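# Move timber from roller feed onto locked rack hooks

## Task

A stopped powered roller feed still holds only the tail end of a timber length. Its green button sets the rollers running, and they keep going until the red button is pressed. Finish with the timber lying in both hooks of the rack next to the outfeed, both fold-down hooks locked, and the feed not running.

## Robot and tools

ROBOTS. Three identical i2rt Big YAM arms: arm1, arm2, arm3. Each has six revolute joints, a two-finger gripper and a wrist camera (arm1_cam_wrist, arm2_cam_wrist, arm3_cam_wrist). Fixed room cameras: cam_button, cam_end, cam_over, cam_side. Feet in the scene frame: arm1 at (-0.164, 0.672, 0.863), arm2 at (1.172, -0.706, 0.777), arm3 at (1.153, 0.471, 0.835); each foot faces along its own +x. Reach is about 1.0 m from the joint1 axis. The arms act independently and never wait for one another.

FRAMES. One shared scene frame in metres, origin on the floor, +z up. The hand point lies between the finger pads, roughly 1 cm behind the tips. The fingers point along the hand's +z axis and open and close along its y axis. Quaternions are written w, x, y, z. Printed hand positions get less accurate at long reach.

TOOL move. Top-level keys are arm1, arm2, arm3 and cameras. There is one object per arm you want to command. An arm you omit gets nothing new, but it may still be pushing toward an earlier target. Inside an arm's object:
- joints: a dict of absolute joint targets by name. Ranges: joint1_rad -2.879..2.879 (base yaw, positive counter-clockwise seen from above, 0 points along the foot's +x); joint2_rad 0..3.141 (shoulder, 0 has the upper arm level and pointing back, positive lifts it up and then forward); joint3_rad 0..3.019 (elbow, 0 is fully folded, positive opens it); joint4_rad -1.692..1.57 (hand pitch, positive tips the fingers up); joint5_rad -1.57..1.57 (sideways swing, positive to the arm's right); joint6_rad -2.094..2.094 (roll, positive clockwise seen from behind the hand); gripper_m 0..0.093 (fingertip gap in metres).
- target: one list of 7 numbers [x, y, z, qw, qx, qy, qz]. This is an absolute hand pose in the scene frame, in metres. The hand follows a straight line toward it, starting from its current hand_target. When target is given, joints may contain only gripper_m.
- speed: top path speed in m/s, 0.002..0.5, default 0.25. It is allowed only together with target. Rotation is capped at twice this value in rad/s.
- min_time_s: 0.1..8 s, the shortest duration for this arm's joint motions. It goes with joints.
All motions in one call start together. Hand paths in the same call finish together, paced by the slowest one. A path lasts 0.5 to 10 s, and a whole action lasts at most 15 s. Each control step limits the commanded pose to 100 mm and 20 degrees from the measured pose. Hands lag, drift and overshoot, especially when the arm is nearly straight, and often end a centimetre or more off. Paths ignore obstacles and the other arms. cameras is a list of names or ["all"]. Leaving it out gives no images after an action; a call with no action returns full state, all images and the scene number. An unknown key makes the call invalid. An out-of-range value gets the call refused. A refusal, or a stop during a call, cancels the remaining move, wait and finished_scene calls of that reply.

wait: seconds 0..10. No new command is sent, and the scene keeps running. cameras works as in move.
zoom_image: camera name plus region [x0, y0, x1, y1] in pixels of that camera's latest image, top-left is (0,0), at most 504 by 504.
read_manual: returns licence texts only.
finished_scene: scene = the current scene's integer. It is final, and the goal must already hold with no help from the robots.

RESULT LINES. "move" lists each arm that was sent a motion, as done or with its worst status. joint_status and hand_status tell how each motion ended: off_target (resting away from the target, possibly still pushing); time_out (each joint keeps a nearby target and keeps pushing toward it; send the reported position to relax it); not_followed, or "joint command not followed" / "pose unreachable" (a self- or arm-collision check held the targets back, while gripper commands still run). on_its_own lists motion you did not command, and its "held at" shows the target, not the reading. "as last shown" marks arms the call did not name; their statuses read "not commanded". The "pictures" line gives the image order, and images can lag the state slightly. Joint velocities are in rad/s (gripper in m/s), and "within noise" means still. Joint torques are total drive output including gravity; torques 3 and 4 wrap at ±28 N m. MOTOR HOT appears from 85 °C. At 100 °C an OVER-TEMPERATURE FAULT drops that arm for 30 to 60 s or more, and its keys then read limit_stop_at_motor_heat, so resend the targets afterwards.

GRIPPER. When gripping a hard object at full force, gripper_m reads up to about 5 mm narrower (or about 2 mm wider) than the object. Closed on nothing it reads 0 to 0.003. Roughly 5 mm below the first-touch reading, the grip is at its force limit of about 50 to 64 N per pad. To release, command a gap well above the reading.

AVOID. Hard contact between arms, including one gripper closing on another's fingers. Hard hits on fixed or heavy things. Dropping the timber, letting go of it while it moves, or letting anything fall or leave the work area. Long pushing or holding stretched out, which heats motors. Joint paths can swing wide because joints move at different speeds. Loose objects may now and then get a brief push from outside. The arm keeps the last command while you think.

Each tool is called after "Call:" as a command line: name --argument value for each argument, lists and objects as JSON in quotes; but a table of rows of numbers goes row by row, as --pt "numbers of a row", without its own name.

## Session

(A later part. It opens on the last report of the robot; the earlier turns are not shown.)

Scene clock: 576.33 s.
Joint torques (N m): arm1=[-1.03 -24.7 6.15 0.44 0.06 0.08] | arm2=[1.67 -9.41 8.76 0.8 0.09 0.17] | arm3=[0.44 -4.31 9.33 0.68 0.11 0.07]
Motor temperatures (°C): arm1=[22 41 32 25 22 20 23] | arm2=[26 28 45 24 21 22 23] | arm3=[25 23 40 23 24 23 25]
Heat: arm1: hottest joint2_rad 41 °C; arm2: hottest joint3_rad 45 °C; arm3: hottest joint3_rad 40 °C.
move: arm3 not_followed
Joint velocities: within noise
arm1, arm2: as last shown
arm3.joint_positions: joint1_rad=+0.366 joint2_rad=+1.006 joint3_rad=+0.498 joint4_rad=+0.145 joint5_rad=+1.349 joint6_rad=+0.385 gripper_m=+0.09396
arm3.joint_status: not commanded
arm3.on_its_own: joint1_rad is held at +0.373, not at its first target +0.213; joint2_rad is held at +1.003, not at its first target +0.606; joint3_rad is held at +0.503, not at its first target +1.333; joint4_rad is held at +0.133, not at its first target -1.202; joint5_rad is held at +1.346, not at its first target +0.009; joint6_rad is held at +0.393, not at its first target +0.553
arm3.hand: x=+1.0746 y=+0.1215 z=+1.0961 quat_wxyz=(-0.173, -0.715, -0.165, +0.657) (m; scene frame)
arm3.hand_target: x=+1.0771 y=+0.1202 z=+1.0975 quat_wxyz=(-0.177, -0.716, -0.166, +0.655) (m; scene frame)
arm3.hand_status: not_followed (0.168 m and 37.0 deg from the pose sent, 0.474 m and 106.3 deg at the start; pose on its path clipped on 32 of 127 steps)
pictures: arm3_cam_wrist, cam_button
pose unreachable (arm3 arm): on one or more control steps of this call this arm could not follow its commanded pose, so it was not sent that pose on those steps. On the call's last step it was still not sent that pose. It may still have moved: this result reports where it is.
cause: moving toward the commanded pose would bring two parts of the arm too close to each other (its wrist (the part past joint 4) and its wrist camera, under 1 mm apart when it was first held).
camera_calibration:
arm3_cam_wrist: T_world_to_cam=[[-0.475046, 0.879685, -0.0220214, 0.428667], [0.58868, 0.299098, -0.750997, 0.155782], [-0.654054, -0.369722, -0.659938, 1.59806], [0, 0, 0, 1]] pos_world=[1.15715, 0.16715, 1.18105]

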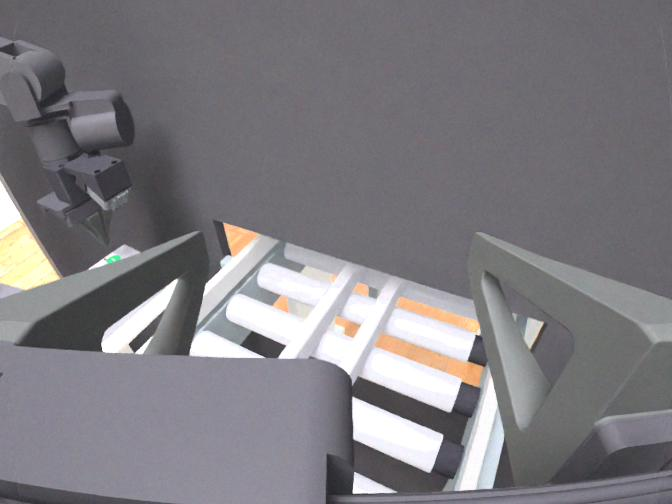

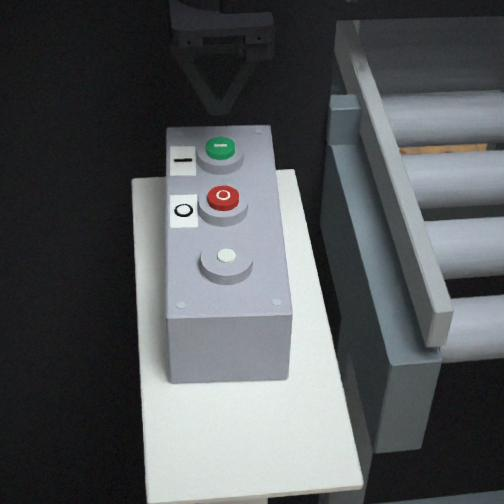

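Call:
move --arm1 '{"joints": {"gripper_m": 0.064}}'

Call:
move --arm1 '{"target": [-0.100, -0.004, 0.730, 0.0, -1.0, 0.0, 0.0], "speed": 0.1}' --arm3 '{"joints": {"joint1_rad": 0.213, "joint2_rad": 0.606, "joint3_rad": 1.333, "joint4_rad": -1.202, "joint5_rad": 0.009, "joint6_rad": 0.553}, "min_time_s": 3}' --cameras '["arm1_cam_wrist", "cam_side", "cam_over"]'

Scene clock: 600.33 s.
Joint torques (N m): arm1=[-1.08 -24.76 6.17 0.44 0.07 0.09] | arm2=[1.61 -9.41 8.77 0.8 0.09 0.17] | arm3=[0.5 -4.37 9.33 0.65 0.1 0.07]
Motor temperatures (°C): arm1=[22 42 31 25 22 20 24] | arm2=[26 28 44 24 21 22 23] | arm3=[25 23 42 23 24 23 25]
Heat: arm1: hottest joint2_rad 42 °C; arm2: hottest joint3_rad 44 °C; arm3: hottest joint3_rad 42 °C.
move: arm1 done
Joint velocities: within noise
arm1.joint_positions: joint1_rad=-0.102 joint2_rad=+2.441 joint3_rad=+1.880 joint4_rad=-0.997 joint5_rad=+0.001 joint6_rad=+1.531 gripper_m=+0.06386
arm1.joint_status: all done
arm1.hand: x=-0.1907 y=-0.0094 z=+0.7358 quat_wxyz=(-0.007, -1.000, -0.001, +0.001) (m; scene frame)
arm1.hand_target: x=-0.1900 y=-0.0040 z=+0.7301 quat_wxyz=(+0.000, -1.000, +0.000, +0.000) (m; scene frame)
arm1.hand_status: not commanded
arm2, arm3: as last shown
arm3.on_its_own: joint1_rad is held at +0.373, not at its first target +0.213; joint2_rad is held at +1.003, not at its first target +0.606; joint3_rad is held at +0.503, not at its first target +1.333; joint4_rad is held at +0.133, not at its first target -1.202; joint5_rad is held at +1.346, not at its first target +0.009; joint6_rad is held at +0.393, not at its first target +0.553
pictures: none

Scene clock: 603.93 s.
Joint torques (N m): arm1=[-0.44 -24.23 7.53 0.17 0.06 0.17] | arm2=[1.61 -9.41 8.76 0.8 0.09 0.17] | arm3=[-0.73 1.67 11.38 1.11 -0.09 0.09]
Motor temperatures (°C): arm1=[22 42 31 25 22 20 23] | arm2=[26 28 44 24 21 22 23] | arm3=[25 23 43 23 24 23 24]
Heat: arm1: hottest joint2_rad 42 °C; arm2: hottest joint3_rad 44 °C; arm3: hottest joint3_rad 43 °C.
move: arm1 done; arm3 done
Joint velocities: within noise
arm1.joint_positions: joint1_rad=+0.022 joint2_rad=+2.441 joint3_rad=+1.875 joint4_rad=-0.997 joint5_rad=+0.001 joint6_rad=+1.656 gripper_m=+0.06394
arm1.joint_status: not commanded
arm1.hand: x=-0.1064 y=-0.0053 z=+0.7341 quat_wxyz=(-0.005, -1.000, +0.000, +0.000) (m; scene frame)
arm1.hand_target: x=-0.1000 y=-0.0039 z=+0.7300 quat_wxyz=(+0.000, -1.000, +0.000, +0.000) (m; scene frame)
arm1.hand_status: done (0.008 m and 0.5 deg from the pose sent, 0.091 m and 0.8 deg at the start)
arm2: as last shown
arm3.joint_positions: joint1_rad=+0.221 joint2_rad=+0.606 joint3_rad=+1.299 joint4_rad=-1.189 joint5_rad=+0.013 joint6_rad=+0.539 gripper_m=+0.09396
arm3.joint_status: all done
arm3.hand: x=+1.1840 y=+0.2117 z=+1.3627 quat_wxyz=(-0.458, -0.720, -0.469, +0.228) (m; scene frame)
arm3.hand_target: x=+1.1817 y=+0.2176 z=+1.3772 quat_wxyz=(-0.468, -0.720, -0.459, +0.229) (m; scene frame)
arm3.hand_status: not commanded
pictures: arm1_cam_wrist, cam_over, cam_side
camera_calibration:
arm1_cam_wrist: T_world_to_cam=[[0.0066204, 0.999874, 0.0144357, -0.00520465], [0.823379, -0.0136426, 0.567327, -0.321351], [0.567453, 0.00813009, -0.823366, 0.786404], [0, 0, 0, 1]] pos_world=[-0.181619, -0.00557359, 0.829884]

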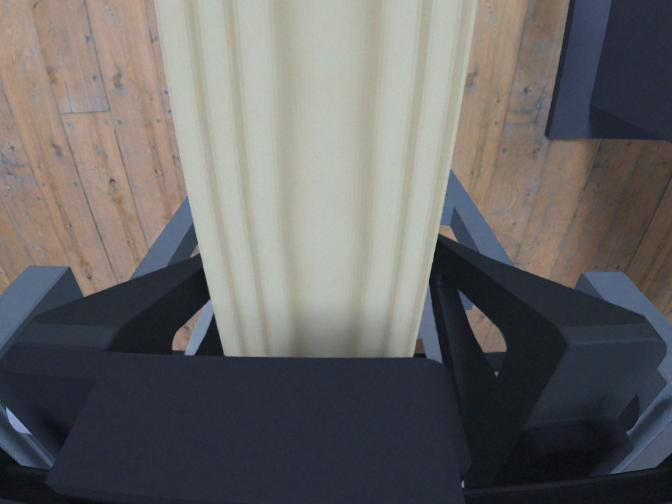

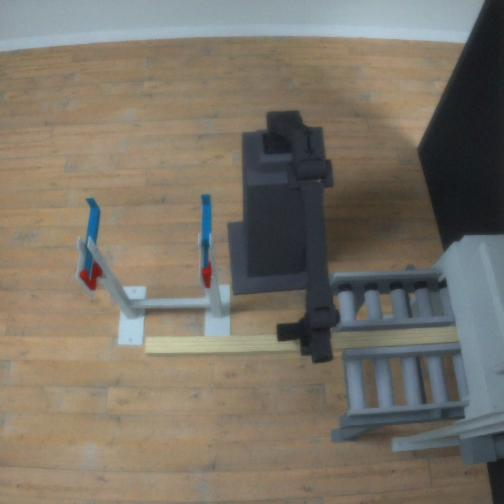

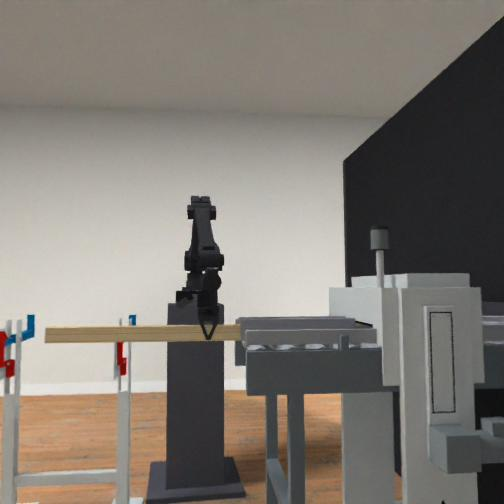

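Call:
move --arm1 '{"joints": {"gripper_m": 0.048}}'

Call:
move --arm2 '{"target": [0.930, -0.365, 0.805, 0.0, -0.7071, 0.7071, 0.0], "speed": 0.1}' --cameras '["cam_side", "cam_button", "arm2_cam_wrist", "arm1_cam_wrist"]'

Scene clock: 611.93 s.
Joint torques (N m): arm1=[-0.38 -24.23 7.53 0.03 0.07 0.08] | arm2=[1.67 -9.41 8.76 0.8 0.09 0.17] | arm3=[-0.67 1.73 11.23 1.09 -0.1 0.09]
Motor temperatures (°C): arm1=[22 42 31 25 22 20 23] | arm2=[26 28 44 24 21 22 23] | arm3=[25 23 42 23 24 23 24]
Heat: arm1: hottest joint2_rad 42 °C; arm2: hottest joint3_rad 44 °C; arm3: hottest joint3_rad 42 °C.
move: arm1 done
Joint velocities: within noise
arm1.joint_positions: joint1_rad=+0.022 joint2_rad=+2.441 joint3_rad=+1.875 joint4_rad=-0.994 joint5_rad=+0.001 joint6_rad=+1.664 gripper_m=+0.05026
arm1.joint_status: all done
arm1.hand: x=-0.1064 y=-0.0060 z=+0.7342 quat_wxyz=(-0.006, -1.000, +0.004, +0.000) (m; scene frame)
arm1.hand_target: x=-0.1000 y=-0.0039 z=+0.7301 quat_wxyz=(+0.000, -1.000, +0.000, +0.000) (m; scene frame)
arm1.hand_status: not commanded
arm2, arm3: as last shown
pictures: none

Scene clock: 613.03 s.
Joint torques (N m): arm1=[-0.44 -24.18 7.54 0.02 0.07 0.08] | arm2=[1.61 -9.76 8.2 0.96 0.09 0.17] | arm3=[-0.67 1.79 11.22 1.1 -0.1 0.09]
Motor temperatures (°C): arm1=[22 42 31 25 22 20 23] | arm2=[26 28 43 24 21 22 23] | arm3=[25 23 42 23 24 23 24]
Heat: arm1: hottest joint2_rad 42 °C; arm2: hottest joint3_rad 43 °C; arm3: hottest joint3_rad 42 °C.
move: arm2 done
Joint velocities: within noise
arm1, arm3: as last shown
arm1.joint_positions: joint1_rad=+0.022 joint2_rad=+2.441 joint3_rad=+1.875 joint4_rad=-0.994 joint5_rad=+0.001 joint6_rad=+1.664 gripper_m=+0.05024
arm2.joint_positions: joint1_rad=+0.391 joint2_rad=+1.638 joint3_rad=+0.986 joint4_rad=-0.942 joint5_rad=+0.003 joint6_rad=+0.617 gripper_m=+0.00023
arm2.joint_status: not commanded
arm2.hand: x=+0.9343 y=-0.3689 z=+0.8077 quat_wxyz=(+0.000, +0.707, -0.707, +0.004) (m; scene frame)
arm2.hand_target: x=+0.9301 y=-0.3651 z=+0.8050 quat_wxyz=(+0.000, +0.707, -0.707, +0.000) (m; scene frame)
arm2.hand_status: done (0.006 m and 0.5 deg from the pose sent, 0.034 m and 0.6 deg at the start)
pictures: arm1_cam_wrist, arm2_cam_wrist, cam_button, cam_side
camera_calibration:
arm1_cam_wrist: T_world_to_cam=[[0.0153407, 0.999818, 0.0113272, -0.00122035], [0.823036, -0.0190596, 0.56767, -0.321718], [0.567783, 0.000614265, -0.823178, 0.786276], [0, 0, 0, 1]] pos_world=[-0.18163, -0.00539465, 0.829889]
arm2_cam_wrist: T_world_to_cam=[[0.999941, -0.00850067, 0.00674019, -0.941583], [-0.0108394, -0.808403, 0.588529, -0.760007], [0.000445896, -0.588568, -0.808448, 0.562946], [0, 0, 0, 1]] pos_world=[0.933039, -0.291065, 0.908745]

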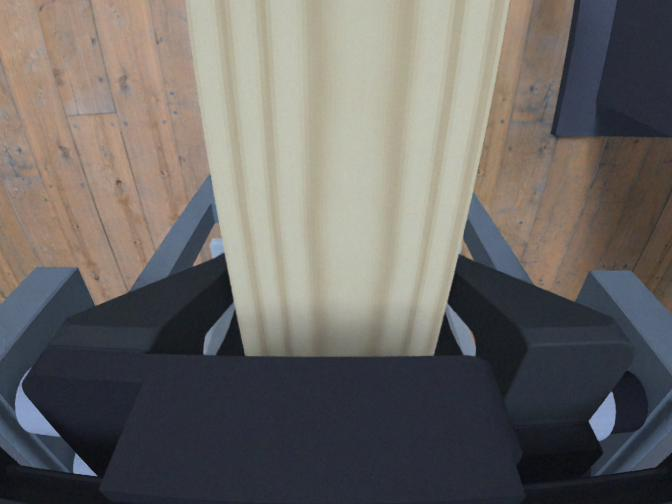

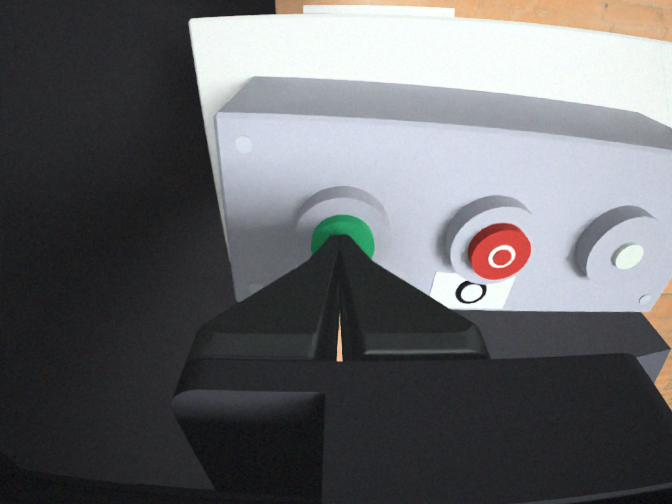

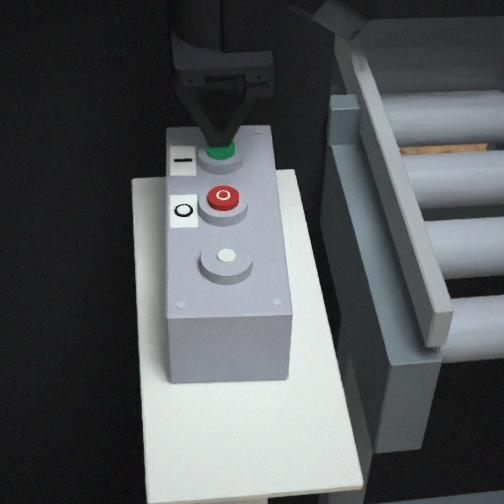

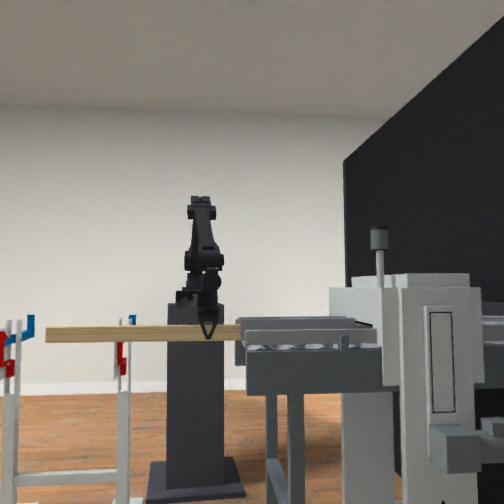

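Call:
move --arm2 '{"target": [0.930, -0.365, 0.782, 0.0, -0.7071, 0.7071, 0.0], "speed": 0.1}' --cameras '["cam_side"]'

Call:
move --arm2 '{"target": [0.930, -0.365, 0.835, 0.0, -0.7071, 0.7071, 0.0], "speed": 0.2}' --cameras '["cam_side"]'

Call:
move --arm2 '{"target": [0.989, -0.369, 0.835, 0.0, -0.7071, 0.7071, 0.0], "speed": 0.2}' --cameras '["cam_side", "arm2_cam_wrist", "arm1_cam_wrist"]'

Scene clock: 619.00 s.
Joint torques (N m): arm1=[2.32 -25.05 7.46 0.01 -0.83 0.33] | arm2=[1.61 -7.3 6.89 1.37 0.1 0.17] | arm3=[-0.73 1.73 11.22 1.09 -0.1 0.09]
Motor temperatures (°C): arm1=[22 41 31 25 22 20 23] | arm2=[26 28 42 24 21 22 23] | arm3=[25 23 42 23 24 23 24]
Heat: arm1: hottest joint2_rad 41 °C; arm2: hottest joint3_rad 42 °C; arm3: hottest joint3_rad 42 °C.
move: arm2 off_target
Joint velocities: within noise
arm1.joint_positions: joint1_rad=-0.016 joint2_rad=+2.451 joint3_rad=+1.875 joint4_rad=-0.994 joint5_rad=+0.021 joint6_rad=+1.641 gripper_m=+0.05019
arm1.joint_status: not commanded
arm1.hand: x=-0.1359 y=-0.0051 z=+0.7272 quat_wxyz=(-0.001, -1.000, +0.011, +0.011) (m; scene frame)
arm1.hand_target: x=-0.1002 y=-0.0038 z=+0.7299 quat_wxyz=(+0.000, -1.000, +0.000, +0.000) (m; scene frame)
arm1.hand_status: not commanded
arm2.joint_positions: joint1_rad=+0.391 joint2_rad=+1.644 joint3_rad=+0.978 joint4_rad=-0.889 joint5_rad=+0.002 joint6_rad=+0.617 gripper_m=+0.00023
arm2.joint_status: not commanded
arm2.hand: x=+0.9290 y=-0.3616 z=+0.8032 quat_wxyz=(-0.003, +0.707, -0.707, -0.015) (m; scene frame)
arm2.hand_target: x=+0.9305 y=-0.3657 z=+0.7829 quat_wxyz=(+0.000, +0.707, -0.707, +0.000) (m; scene frame)
arm2.hand_status: off_target (0.022 m and 1.8 deg from the pose sent, 0.026 m and 0.5 deg at the start)
arm3: as last shown
pictures: cam_side

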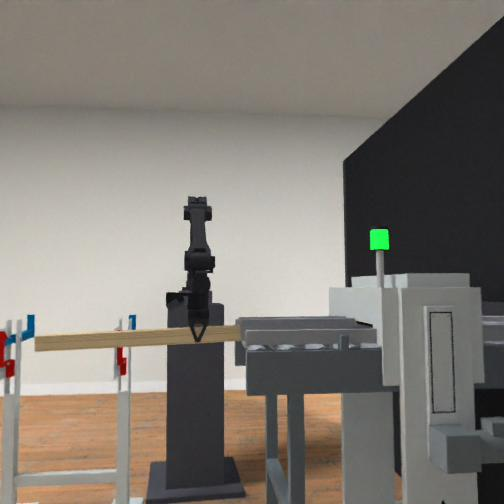

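Scene clock: 620.13 s.
Joint torques (N m): arm1=[2.2 -25.05 7.46 0.01 -0.82 0.33] | arm2=[1.61 -12.04 10.69 0.13 0.1 0.17] | arm3=[-0.67 1.79 11.21 1.1 -0.1 0.08]
Motor temperatures (°C): arm1=[22 41 31 25 22 20 23] | arm2=[26 28 42 24 21 22 23] | arm3=[25 23 42 23 24 23 24]
Heat: arm1: hottest joint2_rad 41 °C; arm2: hottest joint3_rad 42 °C; arm3: hottest joint3_rad 42 °C.
move: arm2 off_target
Joint velocities: within noise
arm1, arm3: as last shown
arm2.joint_positions: joint1_rad=+0.391 joint2_rad=+1.629 joint3_rad=+0.986 joint4_rad=-1.004 joint5_rad=+0.002 joint6_rad=+0.617 gripper_m=+0.00023
arm2.joint_status: not commanded
arm2.hand: x=+0.9426 y=-0.3807 z=+0.8120 quat_wxyz=(+0.004, +0.707, -0.707, +0.030) (m; scene frame)
arm2.hand_target: x=+0.9305 y=-0.3657 z=+0.8352 quat_wxyz=(+0.000, +0.707, -0.707, +0.000) (m; scene frame)
arm2.hand_status: off_target (0.031 m and 3.5 deg from the pose sent, 0.032 m and 1.8 deg at the start)
pictures: cam_side

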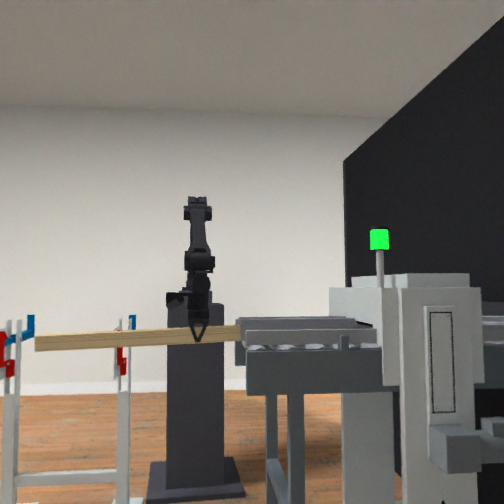

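Scene clock: 621.43 s.
Joint torques (N m): arm1=[2.2 -25.05 7.47 0.01 -0.82 0.33] | arm2=[1.26 -10.93 8.13 0.73 0.11 0.07] | arm3=[-0.67 1.79 11.22 1.09 -0.1 0.08]
Motor temperatures (°C): arm1=[22 41 31 25 22 20 24] | arm2=[26 28 42 24 21 22 23] | arm3=[25 23 42 23 24 23 24]
Heat: arm1: hottest joint2_rad 41 °C; arm2: hottest joint3_rad 42 °C; arm3: hottest joint3_rad 42 °C.
move: arm2 off_target
Joint velocities: within noise
arm1, arm3: as last shown
arm2.joint_positions: joint1_rad=+0.278 joint2_rad=+1.546 joint3_rad=+0.924 joint4_rad=-1.004 joint5_rad=+0.004 joint6_rad=+0.508 gripper_m=+0.00023
arm2.joint_status: not commanded
arm2.hand: x=+0.9913 y=-0.3752 z=+0.8240 quat_wxyz=(+0.005, +0.705, -0.709, +0.019) (m; scene frame)
arm2.hand_target: x=+0.9891 y=-0.3691 z=+0.8350 quat_wxyz=(+0.000, +0.707, -0.707, +0.000) (m; scene frame)
arm2.hand_status: off_target (0.013 m and 2.3 deg from the pose sent, 0.053 m and 3.5 deg at the start)
pictures: arm1_cam_wrist, arm2_cam_wrist, cam_side
camera_calibration:
arm1_cam_wrist: T_world_to_cam=[[0.0303057, 0.999331, 0.0204537, -0.00626288], [0.834175, -0.0365601, 0.550287, -0.279386], [0.550666, 0.000385116, -0.834725, 0.803365], [0, 0, 0, 1]] pos_world=[-0.20914, -0.00426505, 0.824459]
arm2_cam_wrist: T_world_to_cam=[[0.999704, -0.0118234, 0.021276, -1.01184], [-0.022358, -0.791585, 0.610649, -0.774608], [0.00962176, -0.610944, -0.791615, 0.541006], [0, 0, 0, 1]] pos_world=[0.989014, -0.294607, 0.92281]

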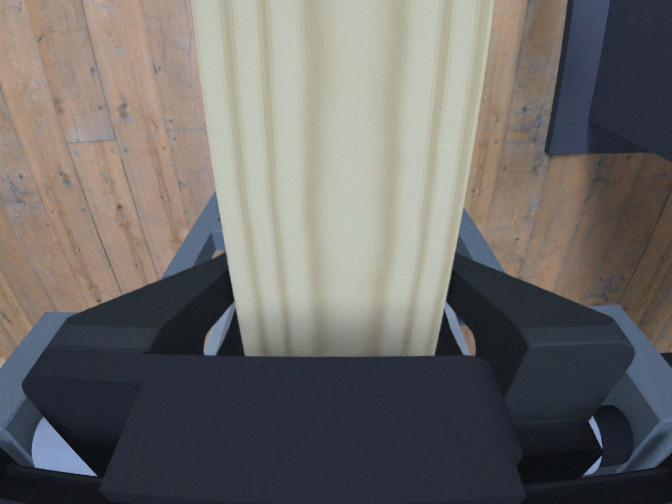

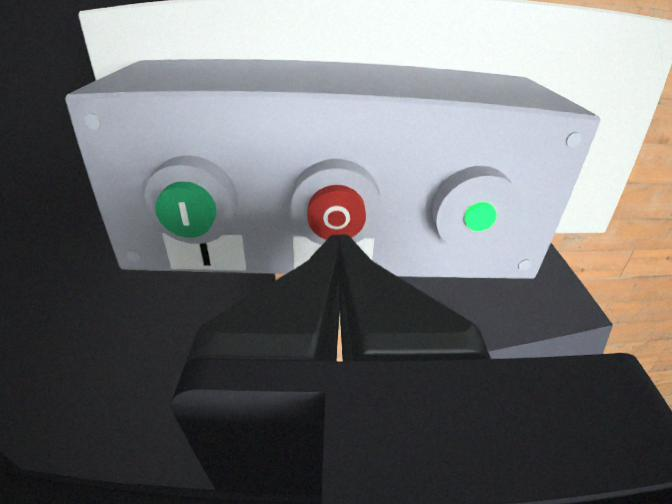

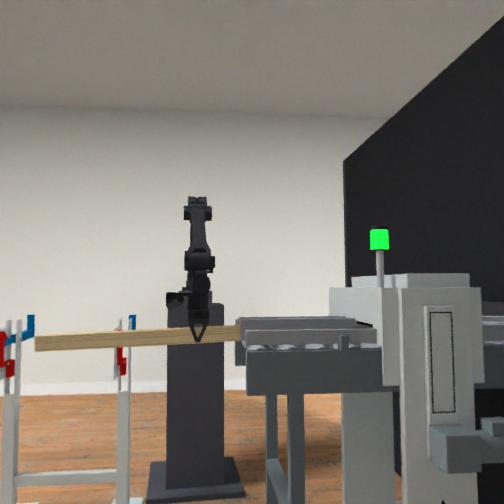

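Call:
move --arm1 '{"joints": {"gripper_m": 0.044}}' --arm2 '{"target": [0.989, -0.369, 0.782, 0.0, -0.7071, 0.7071, 0.0], "speed": 0.1}' --cameras '["cam_side"]'

Call:
move --arm2 '{"target": [0.989, -0.369, 0.86, 0.0, -0.7071, 0.7071, 0.0], "speed": 0.2}' --cameras '["cam_side", "cam_over", "cam_button", "cam_end"]'

Scene clock: 627.37 s.
Joint torques (N m): arm1=[2.14 -25.17 7.47 0.02 -0.82 0.33] | arm2=[1.2 -5.95 6.64 1.32 0.1 0.1] | arm3=[-0.73 1.73 11.22 1.09 -0.09 0.09]
Motor temperatures (°C): arm1=[22 40 31 25 22 20 24] | arm2=[26 29 41 24 21 22 23] | arm3=[25 23 42 23 24 23 24]
Heat: arm1: hottest joint2_rad 40 °C; arm2: hottest joint3_rad 41 °C; arm3: hottest joint3_rad 42 °C.
move: arm1 off_target; arm2 off_target
Joint velocities: within noise
arm1.joint_positions: joint1_rad=-0.016 joint2_rad=+2.451 joint3_rad=+1.875 joint4_rad=-0.994 joint5_rad=+0.021 joint6_rad=+1.641 gripper_m=+0.05019
arm1.joint_status: gripper_m off_target (ended at +0.05019, target +0.04400)
arm1.hand: x=-0.1359 y=-0.0051 z=+0.7272 quat_wxyz=(-0.001, -1.000, +0.011, +0.011) (m; scene frame)
arm1.hand_target: x=-0.1002 y=-0.0038 z=+0.7299 quat_wxyz=(+0.000, -1.000, +0.000, +0.000) (m; scene frame)
arm1.hand_status: not commanded
arm2.joint_positions: joint1_rad=+0.278 joint2_rad=+1.565 joint3_rad=+0.879 joint4_rad=-0.865 joint5_rad=+0.004 joint6_rad=+0.506 gripper_m=+0.00023
arm2.joint_status: not commanded
arm2.hand: x=+0.9858 y=-0.3654 z=+0.8033 quat_wxyz=(-0.005, +0.706, -0.708, -0.017) (m; scene frame)
arm2.hand_target: x=+0.9894 y=-0.3699 z=+0.7830 quat_wxyz=(+0.000, +0.707, -0.707, +0.000) (m; scene frame)
arm2.hand_status: off_target (0.022 m and 2.1 deg from the pose sent, 0.043 m and 2.3 deg at the start)
arm3: as last shown
pictures: cam_side

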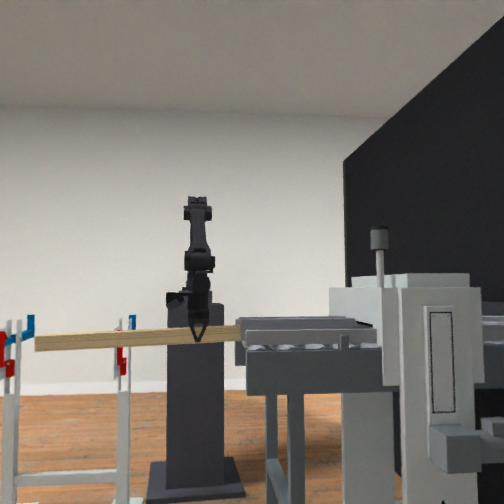

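Scene clock: 628.63 s.
Joint torques (N m): arm1=[2.2 -25.11 7.49 0.02 -0.82 0.33] | arm2=[1.2 -9.93 11.43 0.14 0.11 0.1] | arm3=[-0.73 1.79 11.22 1.1 -0.1 0.09]
Motor temperatures (°C): arm1=[22 40 31 25 22 20 24] | arm2=[26 29 41 24 21 22 23] | arm3=[25 23 42 23 24 23 24]
Heat: arm1: hottest joint2_rad 40 °C; arm2: hottest joint3_rad 41 °C; arm3: hottest joint3_rad 42 °C.
move: arm2 off_target
Joint velocities: within noise
arm1, arm3: as last shown
arm2.joint_positions: joint1_rad=+0.278 joint2_rad=+1.499 joint3_rad=+0.917 joint4_rad=-1.062 joint5_rad=+0.004 joint6_rad=+0.506 gripper_m=+0.00023
arm2.joint_status: not commanded
arm2.hand: x=+0.9981 y=-0.3876 z=+0.8388 quat_wxyz=(+0.007, +0.706, -0.708, +0.028) (m; scene frame)
arm2.hand_target: x=+0.9895 y=-0.3699 z=+0.8601 quat_wxyz=(+0.000, +0.707, -0.707, +0.000) (m; scene frame)
arm2.hand_status: off_target (0.030 m and 3.3 deg from the pose sent, 0.057 m and 2.1 deg at the start)
pictures: cam_button, cam_end, cam_over, cam_side

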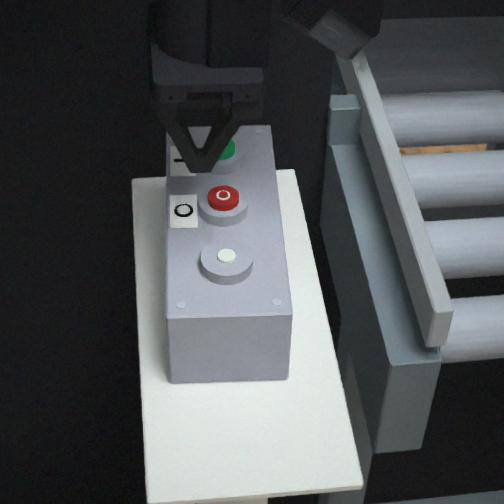

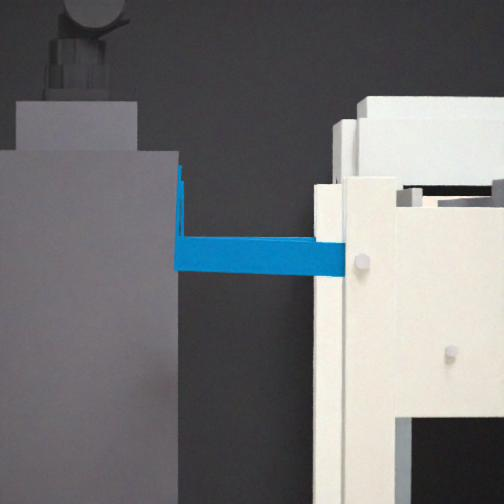

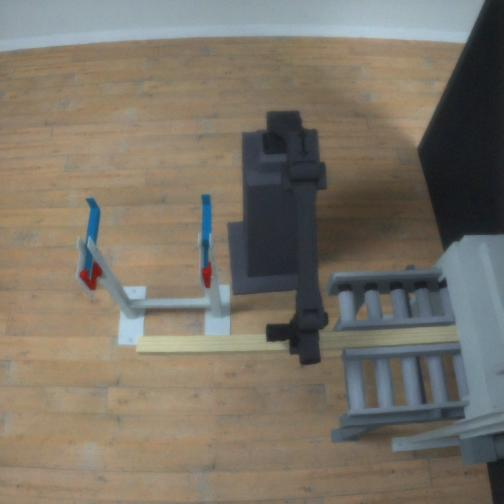

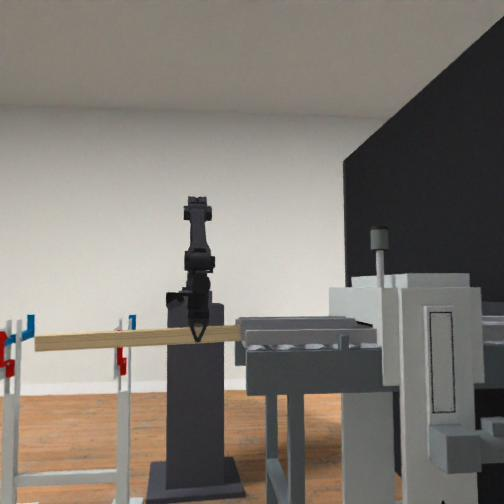

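Call:
move --arm1 '{"target": [-0.17, -0.004, 0.746, 0.0, -1.0, 0.0, 0.0], "speed": 0.06, "joints": {"gripper_m": 0.042}}' --cameras '["cam_side"]'

Call:
move --arm1 '{"target": [-0.23, -0.004, 0.748, 0.0, -1.0, 0.0, 0.0], "speed": 0.06}' --cameras '["cam_side", "cam_over", "arm1_cam_wrist"]'

Scene clock: 642.13 s.
Joint torques (N m): arm1=[-3.96 -27.58 6.13 -0.59 0.24 -0.57] | arm2=[1.26 -9.93 11.43 0.14 0.11 0.11] | arm3=[-0.67 1.73 11.22 1.1 -0.1 0.09]
Motor temperatures (°C): arm1=[22 39 31 25 22 20 24] | arm2=[26 29 42 24 21 22 23] | arm3=[25 23 42 23 24 23 24]
Heat: arm1: hottest joint2_rad 39 °C; arm2: hottest joint3_rad 42 °C; arm3: hottest joint3_rad 42 °C.
move: arm1 off_target
Joint velocities: within noise
arm1.joint_positions: joint1_rad=-0.030 joint2_rad=+2.451 joint3_rad=+1.875 joint4_rad=-0.996 joint5_rad=-0.002 joint6_rad=+1.623 gripper_m=+0.05019
arm1.joint_status: gripper_m off_target (ended at +0.05019, target +0.04200)
arm1.hand: x=-0.1409 y=-0.0050 z=+0.7274 quat_wxyz=(+0.000, -1.000, +0.009, -0.001) (m; scene frame)
arm1.hand_target: x=-0.1694 y=-0.0039 z=+0.7452 quat_wxyz=(+0.000, -1.000, +0.001, +0.000) (m; scene frame)
arm1.hand_status: off_target (0.035 m and 1.1 deg from the pose sent, 0.039 m and 1.8 deg at the start)
arm2: as last shown
arm2.hand_target: x=+0.9895 y=-0.3698 z=+0.8601 quat_wxyz=(+0.000, +0.707, -0.707, +0.000) (m; scene frame)
arm3.joint_positions: joint1_rad=+0.221 joint2_rad=+0.606 joint3_rad=+1.299 joint4_rad=-1.189 joint5_rad=+0.013 joint6_rad=+0.539 gripper_m=+0.09396
arm3.joint_status: not commanded
arm3.hand: x=+1.1840 y=+0.2117 z=+1.3627 quat_wxyz=(-0.458, -0.720, -0.469, +0.228) (m; scene frame)
arm3.hand_target: x=+1.1817 y=+0.2176 z=+1.3772 quat_wxyz=(-0.468, -0.720, -0.459, +0.229) (m; scene frame)
arm3.hand_status: not commanded
pictures: cam_side

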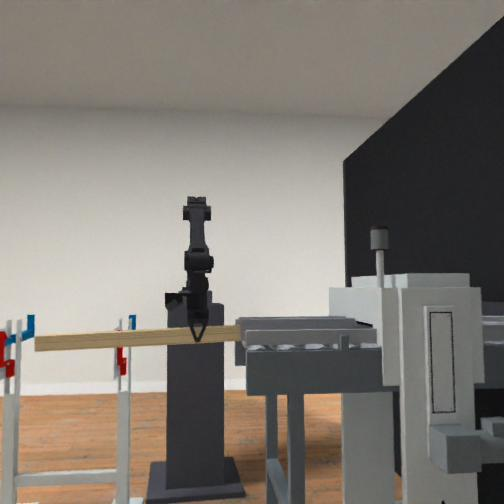

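Scene clock: 643.67 s.
Joint torques (N m): arm1=[-2.08 -29.8 7.77 -0.87 0.74 -0.71] | arm2=[1.26 -9.93 11.43 0.16 0.11 0.11] | arm3=[-0.79 1.79 11.22 1.1 -0.1 0.09]
Motor temperatures (°C): arm1=[22 39 31 25 22 20 24] | arm2=[26 29 42 24 21 22 23] | arm3=[25 23 42 23 24 23 24]
Heat: arm1: hottest joint2_rad 39 °C; arm2: hottest joint3_rad 42 °C; arm3: hottest joint3_rad 42 °C.
move: arm1 off_target
Joint velocities: within noise
arm1.joint_positions: joint1_rad=-0.145 joint2_rad=+2.482 joint3_rad=+1.864 joint4_rad=-1.000 joint5_rad=-0.012 joint6_rad=+1.547 gripper_m=+0.05019
arm1.joint_status: not commanded
arm1.hand: x=-0.2160 y=+0.0115 z=+0.7039 quat_wxyz=(+0.023, -0.999, +0.029, -0.007) (m; scene frame)
arm1.hand_target: x=-0.2299 y=-0.0032 z=+0.7467 quat_wxyz=(+0.000, -1.000, +0.001, +0.001) (m; scene frame)
arm1.hand_status: off_target (0.049 m and 4.3 deg from the pose sent, 0.091 m and 1.1 deg at the start)
arm2, arm3: as last shown
pictures: arm1_cam_wrist, cam_over, cam_side
camera_calibration:
arm1_cam_wrist: T_world_to_cam=[[0.0644936, 0.995499, 0.0694482, -0.046949], [0.811935, -0.092807, 0.576324, -0.221646], [0.580175, 0.0192182, -0.814265, 0.81979], [0, 0, 0, 1]] pos_world=[-0.292631, 0.0104124, 0.798527]

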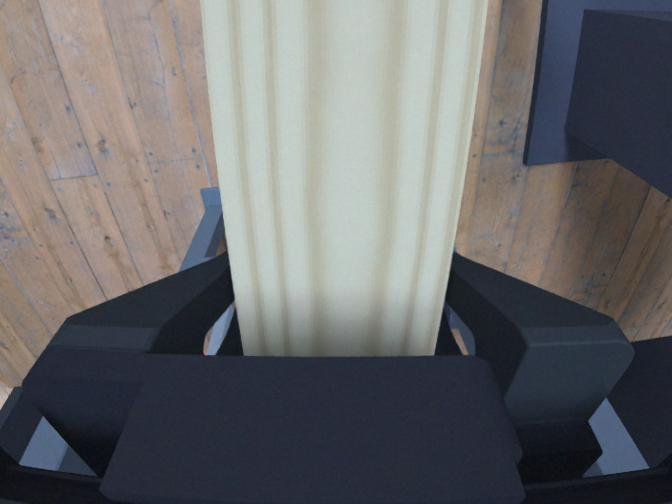

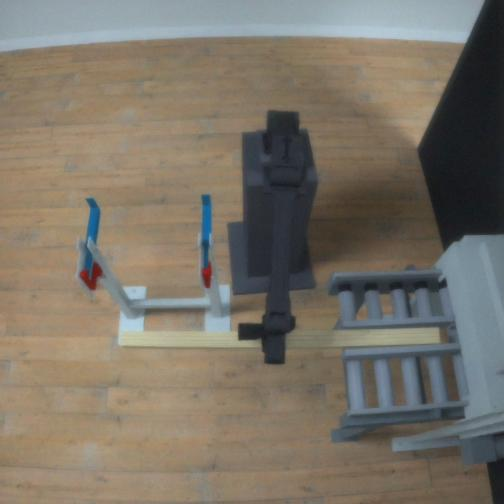

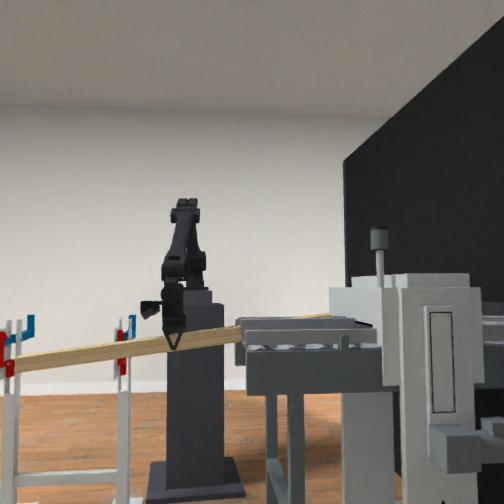

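Call:
move --arm1 '{"target": [-0.24, -0.004, 0.79, 0.0, -1.0, 0.0, 0.0], "speed": 0.08}' --cameras '["cam_side", "cam_over"]'

Scene clock: 657.27 s.
Joint torques (N m): arm1=[-2.84 -33.26 8.4 -2.74 0.34 -0.81] | arm2=[1.26 -9.93 11.43 0.14 0.11 0.1] | arm3=[-0.67 1.79 11.19 1.1 -0.09 0.09]
Motor temperatures (°C): arm1=[22 44 31 25 22 21 24] | arm2=[26 30 43 24 21 22 23] | arm3=[25 23 42 23 24 23 24]
Heat: arm1: hottest joint2_rad 44 °C; arm2: hottest joint3_rad 43 °C; arm3: hottest joint3_rad 42 °C.
move: arm1 off_target
Joint velocities: within noise
arm1.joint_positions: joint1_rad=-0.148 joint2_rad=+2.467 joint3_rad=+1.864 joint4_rad=-1.018 joint5_rad=-0.001 joint6_rad=+1.544 gripper_m=+0.05019
arm1.joint_status: not commanded
arm1.hand: x=-0.2198 y=+0.0119 z=+0.7139 quat_wxyz=(+0.024, -0.999, +0.029, -0.002) (m; scene frame)
arm1.hand_target: x=-0.2395 y=-0.0031 z=+0.7858 quat_wxyz=(-0.002, -1.000, +0.001, +0.002) (m; scene frame)
arm1.hand_status: off_target (0.080 m and 4.3 deg from the pose sent, 0.091 m and 4.3 deg at the start)
arm2, arm3: as last shown
pictures: cam_over, cam_side

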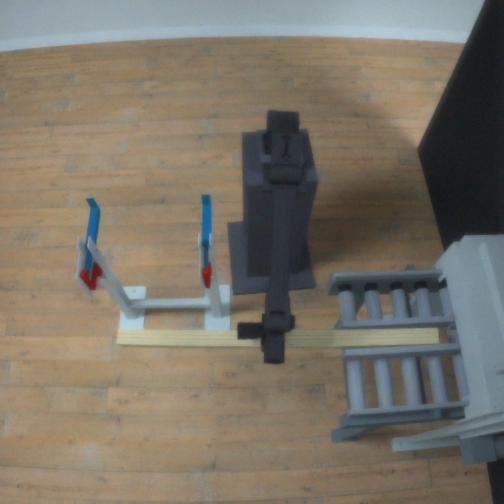

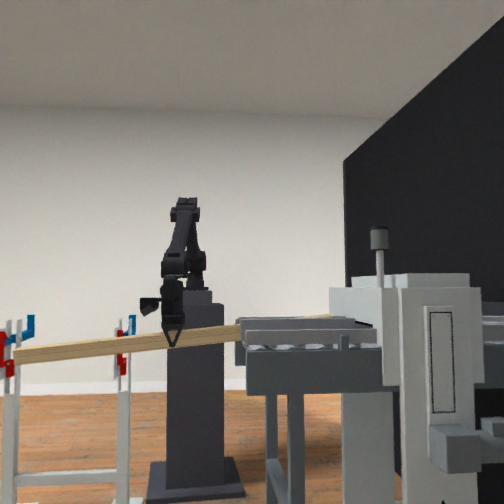

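Call:
move --arm1 '{"target": [-0.34, -0.004, 0.80, 0.0, -0.9986, 0.0, 0.0523], "speed": 0.08}' --cameras '["cam_side"]'

Call:
move --arm1 '{"target": [-0.34, -0.004, 0.84, 0.0, -0.9986, 0.0, 0.0523], "speed": 0.08}' --cameras '["cam_side", "cam_over", "arm1_cam_wrist"]'

Scene clock: 688.10 s.
Joint torques (N m): arm1=[-3.02 -31.44 11.7 -2.1 1.16 -1.05] | arm2=[1.26 -9.93 11.43 0.13 0.11 0.1] | arm3=[-0.67 1.79 11.23 1.09 -0.1 0.08]
Motor temperatures (°C): arm1=[22 48 31 25 22 21 25] | arm2=[26 30 45 24 21 22 23] | arm3=[25 23 43 23 24 23 24]
Heat: arm1: hottest joint2_rad 48 °C; arm2: hottest joint3_rad 45 °C; arm3: hottest joint3_rad 43 °C.
move: arm1 off_target
Joint velocities: within noise
arm1.joint_positions: joint1_rad=-0.264 joint2_rad=+2.455 joint3_rad=+1.881 joint4_rad=-1.051 joint5_rad=+0.086 joint6_rad=+1.450 gripper_m=+0.05019
arm1.joint_status: not commanded
arm1.hand: x=-0.3113 y=+0.0233 z=+0.7274 quat_wxyz=(+0.033, -0.998, +0.038, +0.039) (m; scene frame)
arm1.hand_target: x=-0.3391 y=-0.0007 z=+0.7983 quat_wxyz=(-0.002, -0.998, +0.003, +0.055) (m; scene frame)
arm1.hand_status: off_target (0.083 m and 6.0 deg from the pose sent, 0.149 m and 7.5 deg at the start)
arm2, arm3: as last shown
pictures: cam_side

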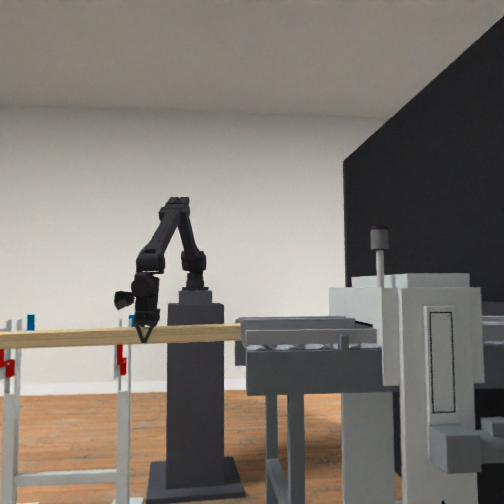

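Scene clock: 689.67 s.
Joint torques (N m): arm1=[-2.96 -33.73 11.77 -2.82 0.66 -1.05] | arm2=[1.26 -9.88 11.43 0.16 0.11 0.1] | arm3=[-0.67 1.79 11.21 1.09 -0.1 0.09]
Motor temperatures (°C): arm1=[22 48 32 25 22 21 25] | arm2=[26 30 45 24 21 22 23] | arm3=[25 23 43 23 24 23 24]
Heat: arm1: hottest joint2_rad 48 °C; arm2: hottest joint3_rad 45 °C; arm3: hottest joint3_rad 43 °C.
move: arm1 off_target
Joint velocities: within noise
arm1.joint_positions: joint1_rad=-0.265 joint2_rad=+2.435 joint3_rad=+1.891 joint4_rad=-1.091 joint5_rad=+0.099 joint6_rad=+1.450 gripper_m=+0.05019
arm1.joint_status: not commanded
arm1.hand: x=-0.3138 y=+0.0238 z=+0.7445 quat_wxyz=(+0.039, -0.998, +0.038, +0.044) (m; scene frame)
arm1.hand_target: x=-0.3384 y=+0.0006 z=+0.8335 quat_wxyz=(-0.002, -0.998, +0.002, +0.056) (m; scene frame)
arm1.hand_status: off_target (0.103 m and 6.3 deg from the pose sent, 0.119 m and 6.0 deg at the start; pose on its path clipped on 39 of 47 steps)
arm2, arm3: as last shown
pictures: arm1_cam_wrist, cam_over, cam_side
camera_calibration:
arm1_cam_wrist: T_world_to_cam=[[0.0889793, 0.991261, 0.0973898, -0.0687217], [0.86365, -0.125492, 0.488222, -0.0818414], [0.496177, 0.0406689, -0.867268, 0.92183], [0, 0, 0, 1]] pos_world=[-0.380594, 0.0203609, 0.846123]

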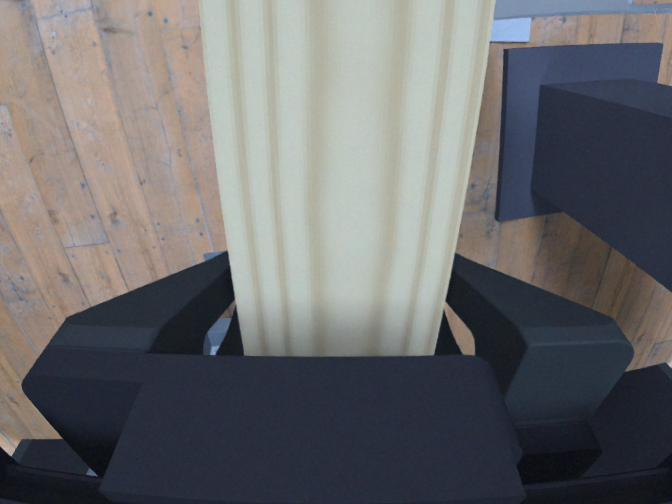

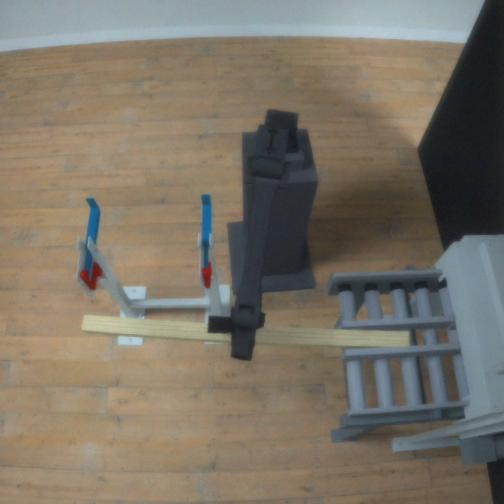

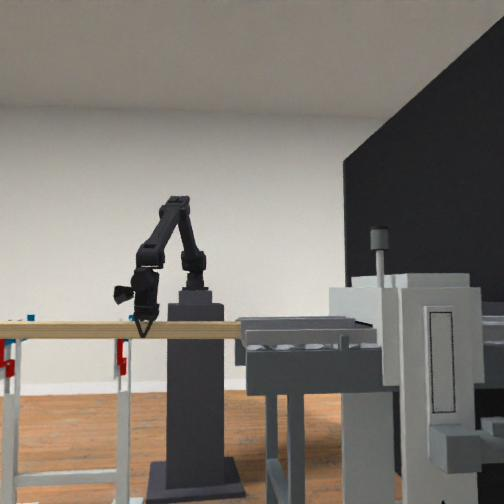

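Call:
move --arm1 '{"target": [-0.34, -0.01, 0.92, 0.0, -0.9986, 0.0, 0.0523], "speed": 0.07}' --cameras '["cam_side"]'

Call:
move --arm1 '{"target": [-0.36, 0.03, 0.98, 0.0, -0.9986, 0.0, 0.0523], "speed": 0.07}' --cameras '["cam_side", "cam_over", "cam_end", "arm1_cam_wrist"]'

Scene clock: 698.87 s.
Joint torques (N m): arm1=[-2.14 -33.67 11.52 -2.78 0.32 -1.04] | arm2=[1.26 -9.93 11.43 0.14 0.11 0.1] | arm3=[-0.67 1.79 11.21 1.1 -0.1 0.09]
Motor temperatures (°C): arm1=[22 50 33 25 22 22 25] | arm2=[26 30 46 24 21 22 23] | arm3=[25 23 43 23 24 23 24]
Heat: arm1: hottest joint2_rad 50 °C; arm2: hottest joint3_rad 46 °C; arm3: hottest joint3_rad 43 °C.
move: arm1 off_target
Joint velocities: within noise
arm1.joint_positions: joint1_rad=-0.265 joint2_rad=+2.389 joint3_rad=+1.892 joint4_rad=-1.139 joint5_rad=+0.106 joint6_rad=+1.457 gripper_m=+0.05019
arm1.joint_status: not commanded
arm1.hand: x=-0.3154 y=+0.0247 z=+0.7755 quat_wxyz=(+0.040, -0.997, +0.042, +0.047) (m; scene frame)
arm1.hand_target: x=-0.3310 y=+0.0050 z=+0.8668 quat_wxyz=(-0.002, -0.998, +0.002, +0.056) (m; scene frame)
arm1.hand_status: off_target (0.151 m and 6.7 deg from the pose sent, 0.181 m and 6.3 deg at the start; pose on its path clipped on 55 of 57 steps)
arm2, arm3: as last shown
pictures: cam_side

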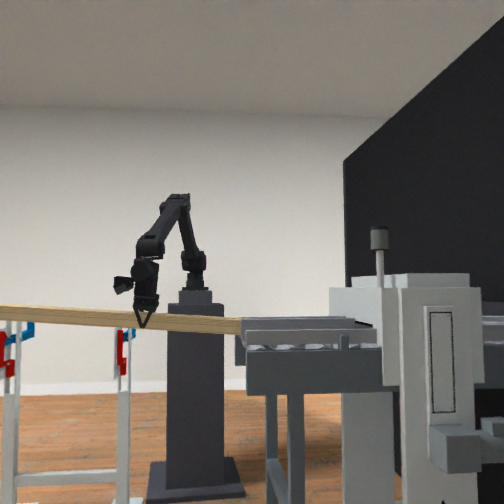

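Scene clock: 701.37 s.
Joint torques (N m): arm1=[-3.08 -33.73 11.41 -3.3 0.5 -1.42] | arm2=[1.26 -9.93 11.43 0.16 0.11 0.11] | arm3=[-0.67 1.85 11.22 1.1 -0.1 0.08]
Motor temperatures (°C): arm1=[22 50 33 25 22 22 25] | arm2=[26 30 46 24 21 22 23] | arm3=[25 23 43 23 24 23 24]
Heat: arm1: hottest joint2_rad 50 °C; arm2: hottest joint3_rad 46 °C; arm3: hottest joint3_rad 43 °C.
move: arm1 off_target
Joint velocities: within noise
arm1.joint_positions: joint1_rad=-0.293 joint2_rad=+2.261 joint3_rad=+1.892 joint4_rad=-1.250 joint5_rad=+0.103 joint6_rad=+1.453 gripper_m=+0.05019
arm1.joint_status: not commanded
arm1.hand: x=-0.3318 y=+0.0337 z=+0.8592 quat_wxyz=(+0.032, -0.997, +0.055, +0.047) (m; scene frame)
arm1.hand_target: x=-0.3532 y=+0.0329 z=+0.9506 quat_wxyz=(-0.003, -0.998, +0.004, +0.057) (m; scene frame)
arm1.hand_status: off_target (0.124 m and 7.3 deg from the pose sent, 0.209 m and 6.7 deg at the start; pose on its path clipped on 72 of 75 steps)
arm2, arm3: as last shown
pictures: arm1_cam_wrist, cam_end, cam_over, cam_side
camera_calibration:
arm1_cam_wrist: T_world_to_cam=[[0.121489, 0.98926, 0.0812657, -0.0635299], [0.863277, -0.145714, 0.483239, -0.116304], [0.48989, 0.0114466, -0.871709, 1.03265], [0, 0, 0, 1]] pos_world=[-0.397765, 0.0340801, 0.961537]

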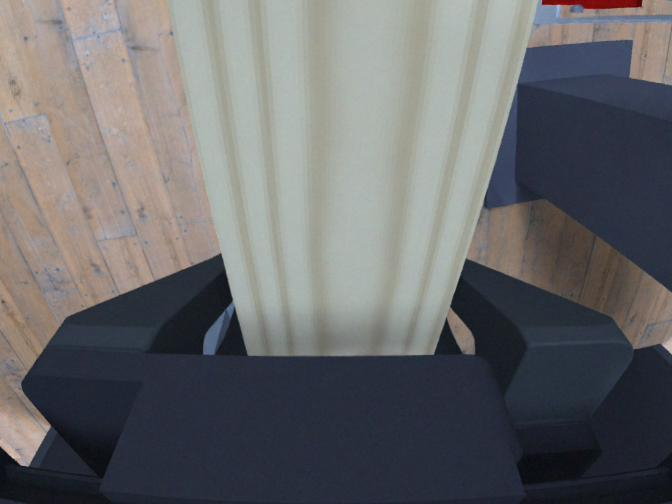

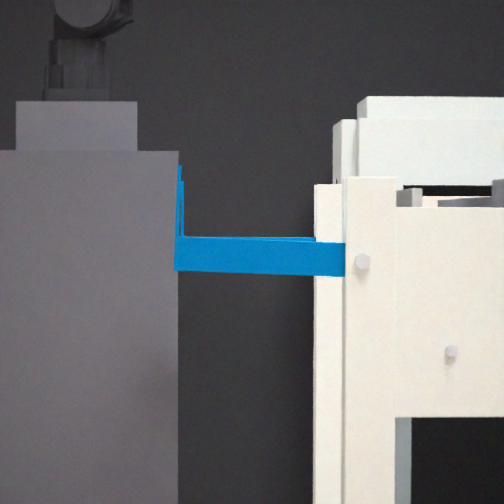

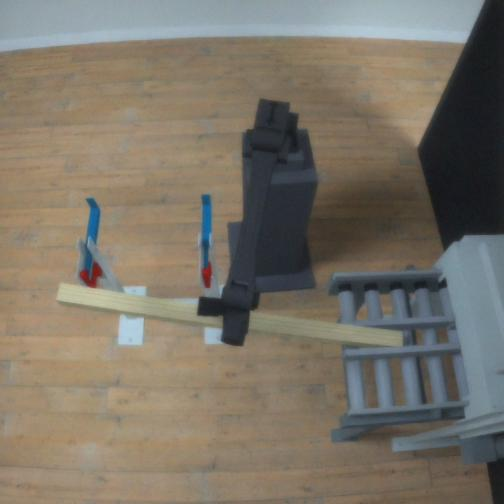

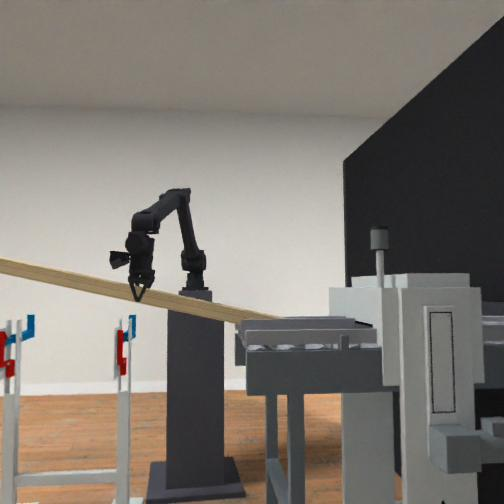

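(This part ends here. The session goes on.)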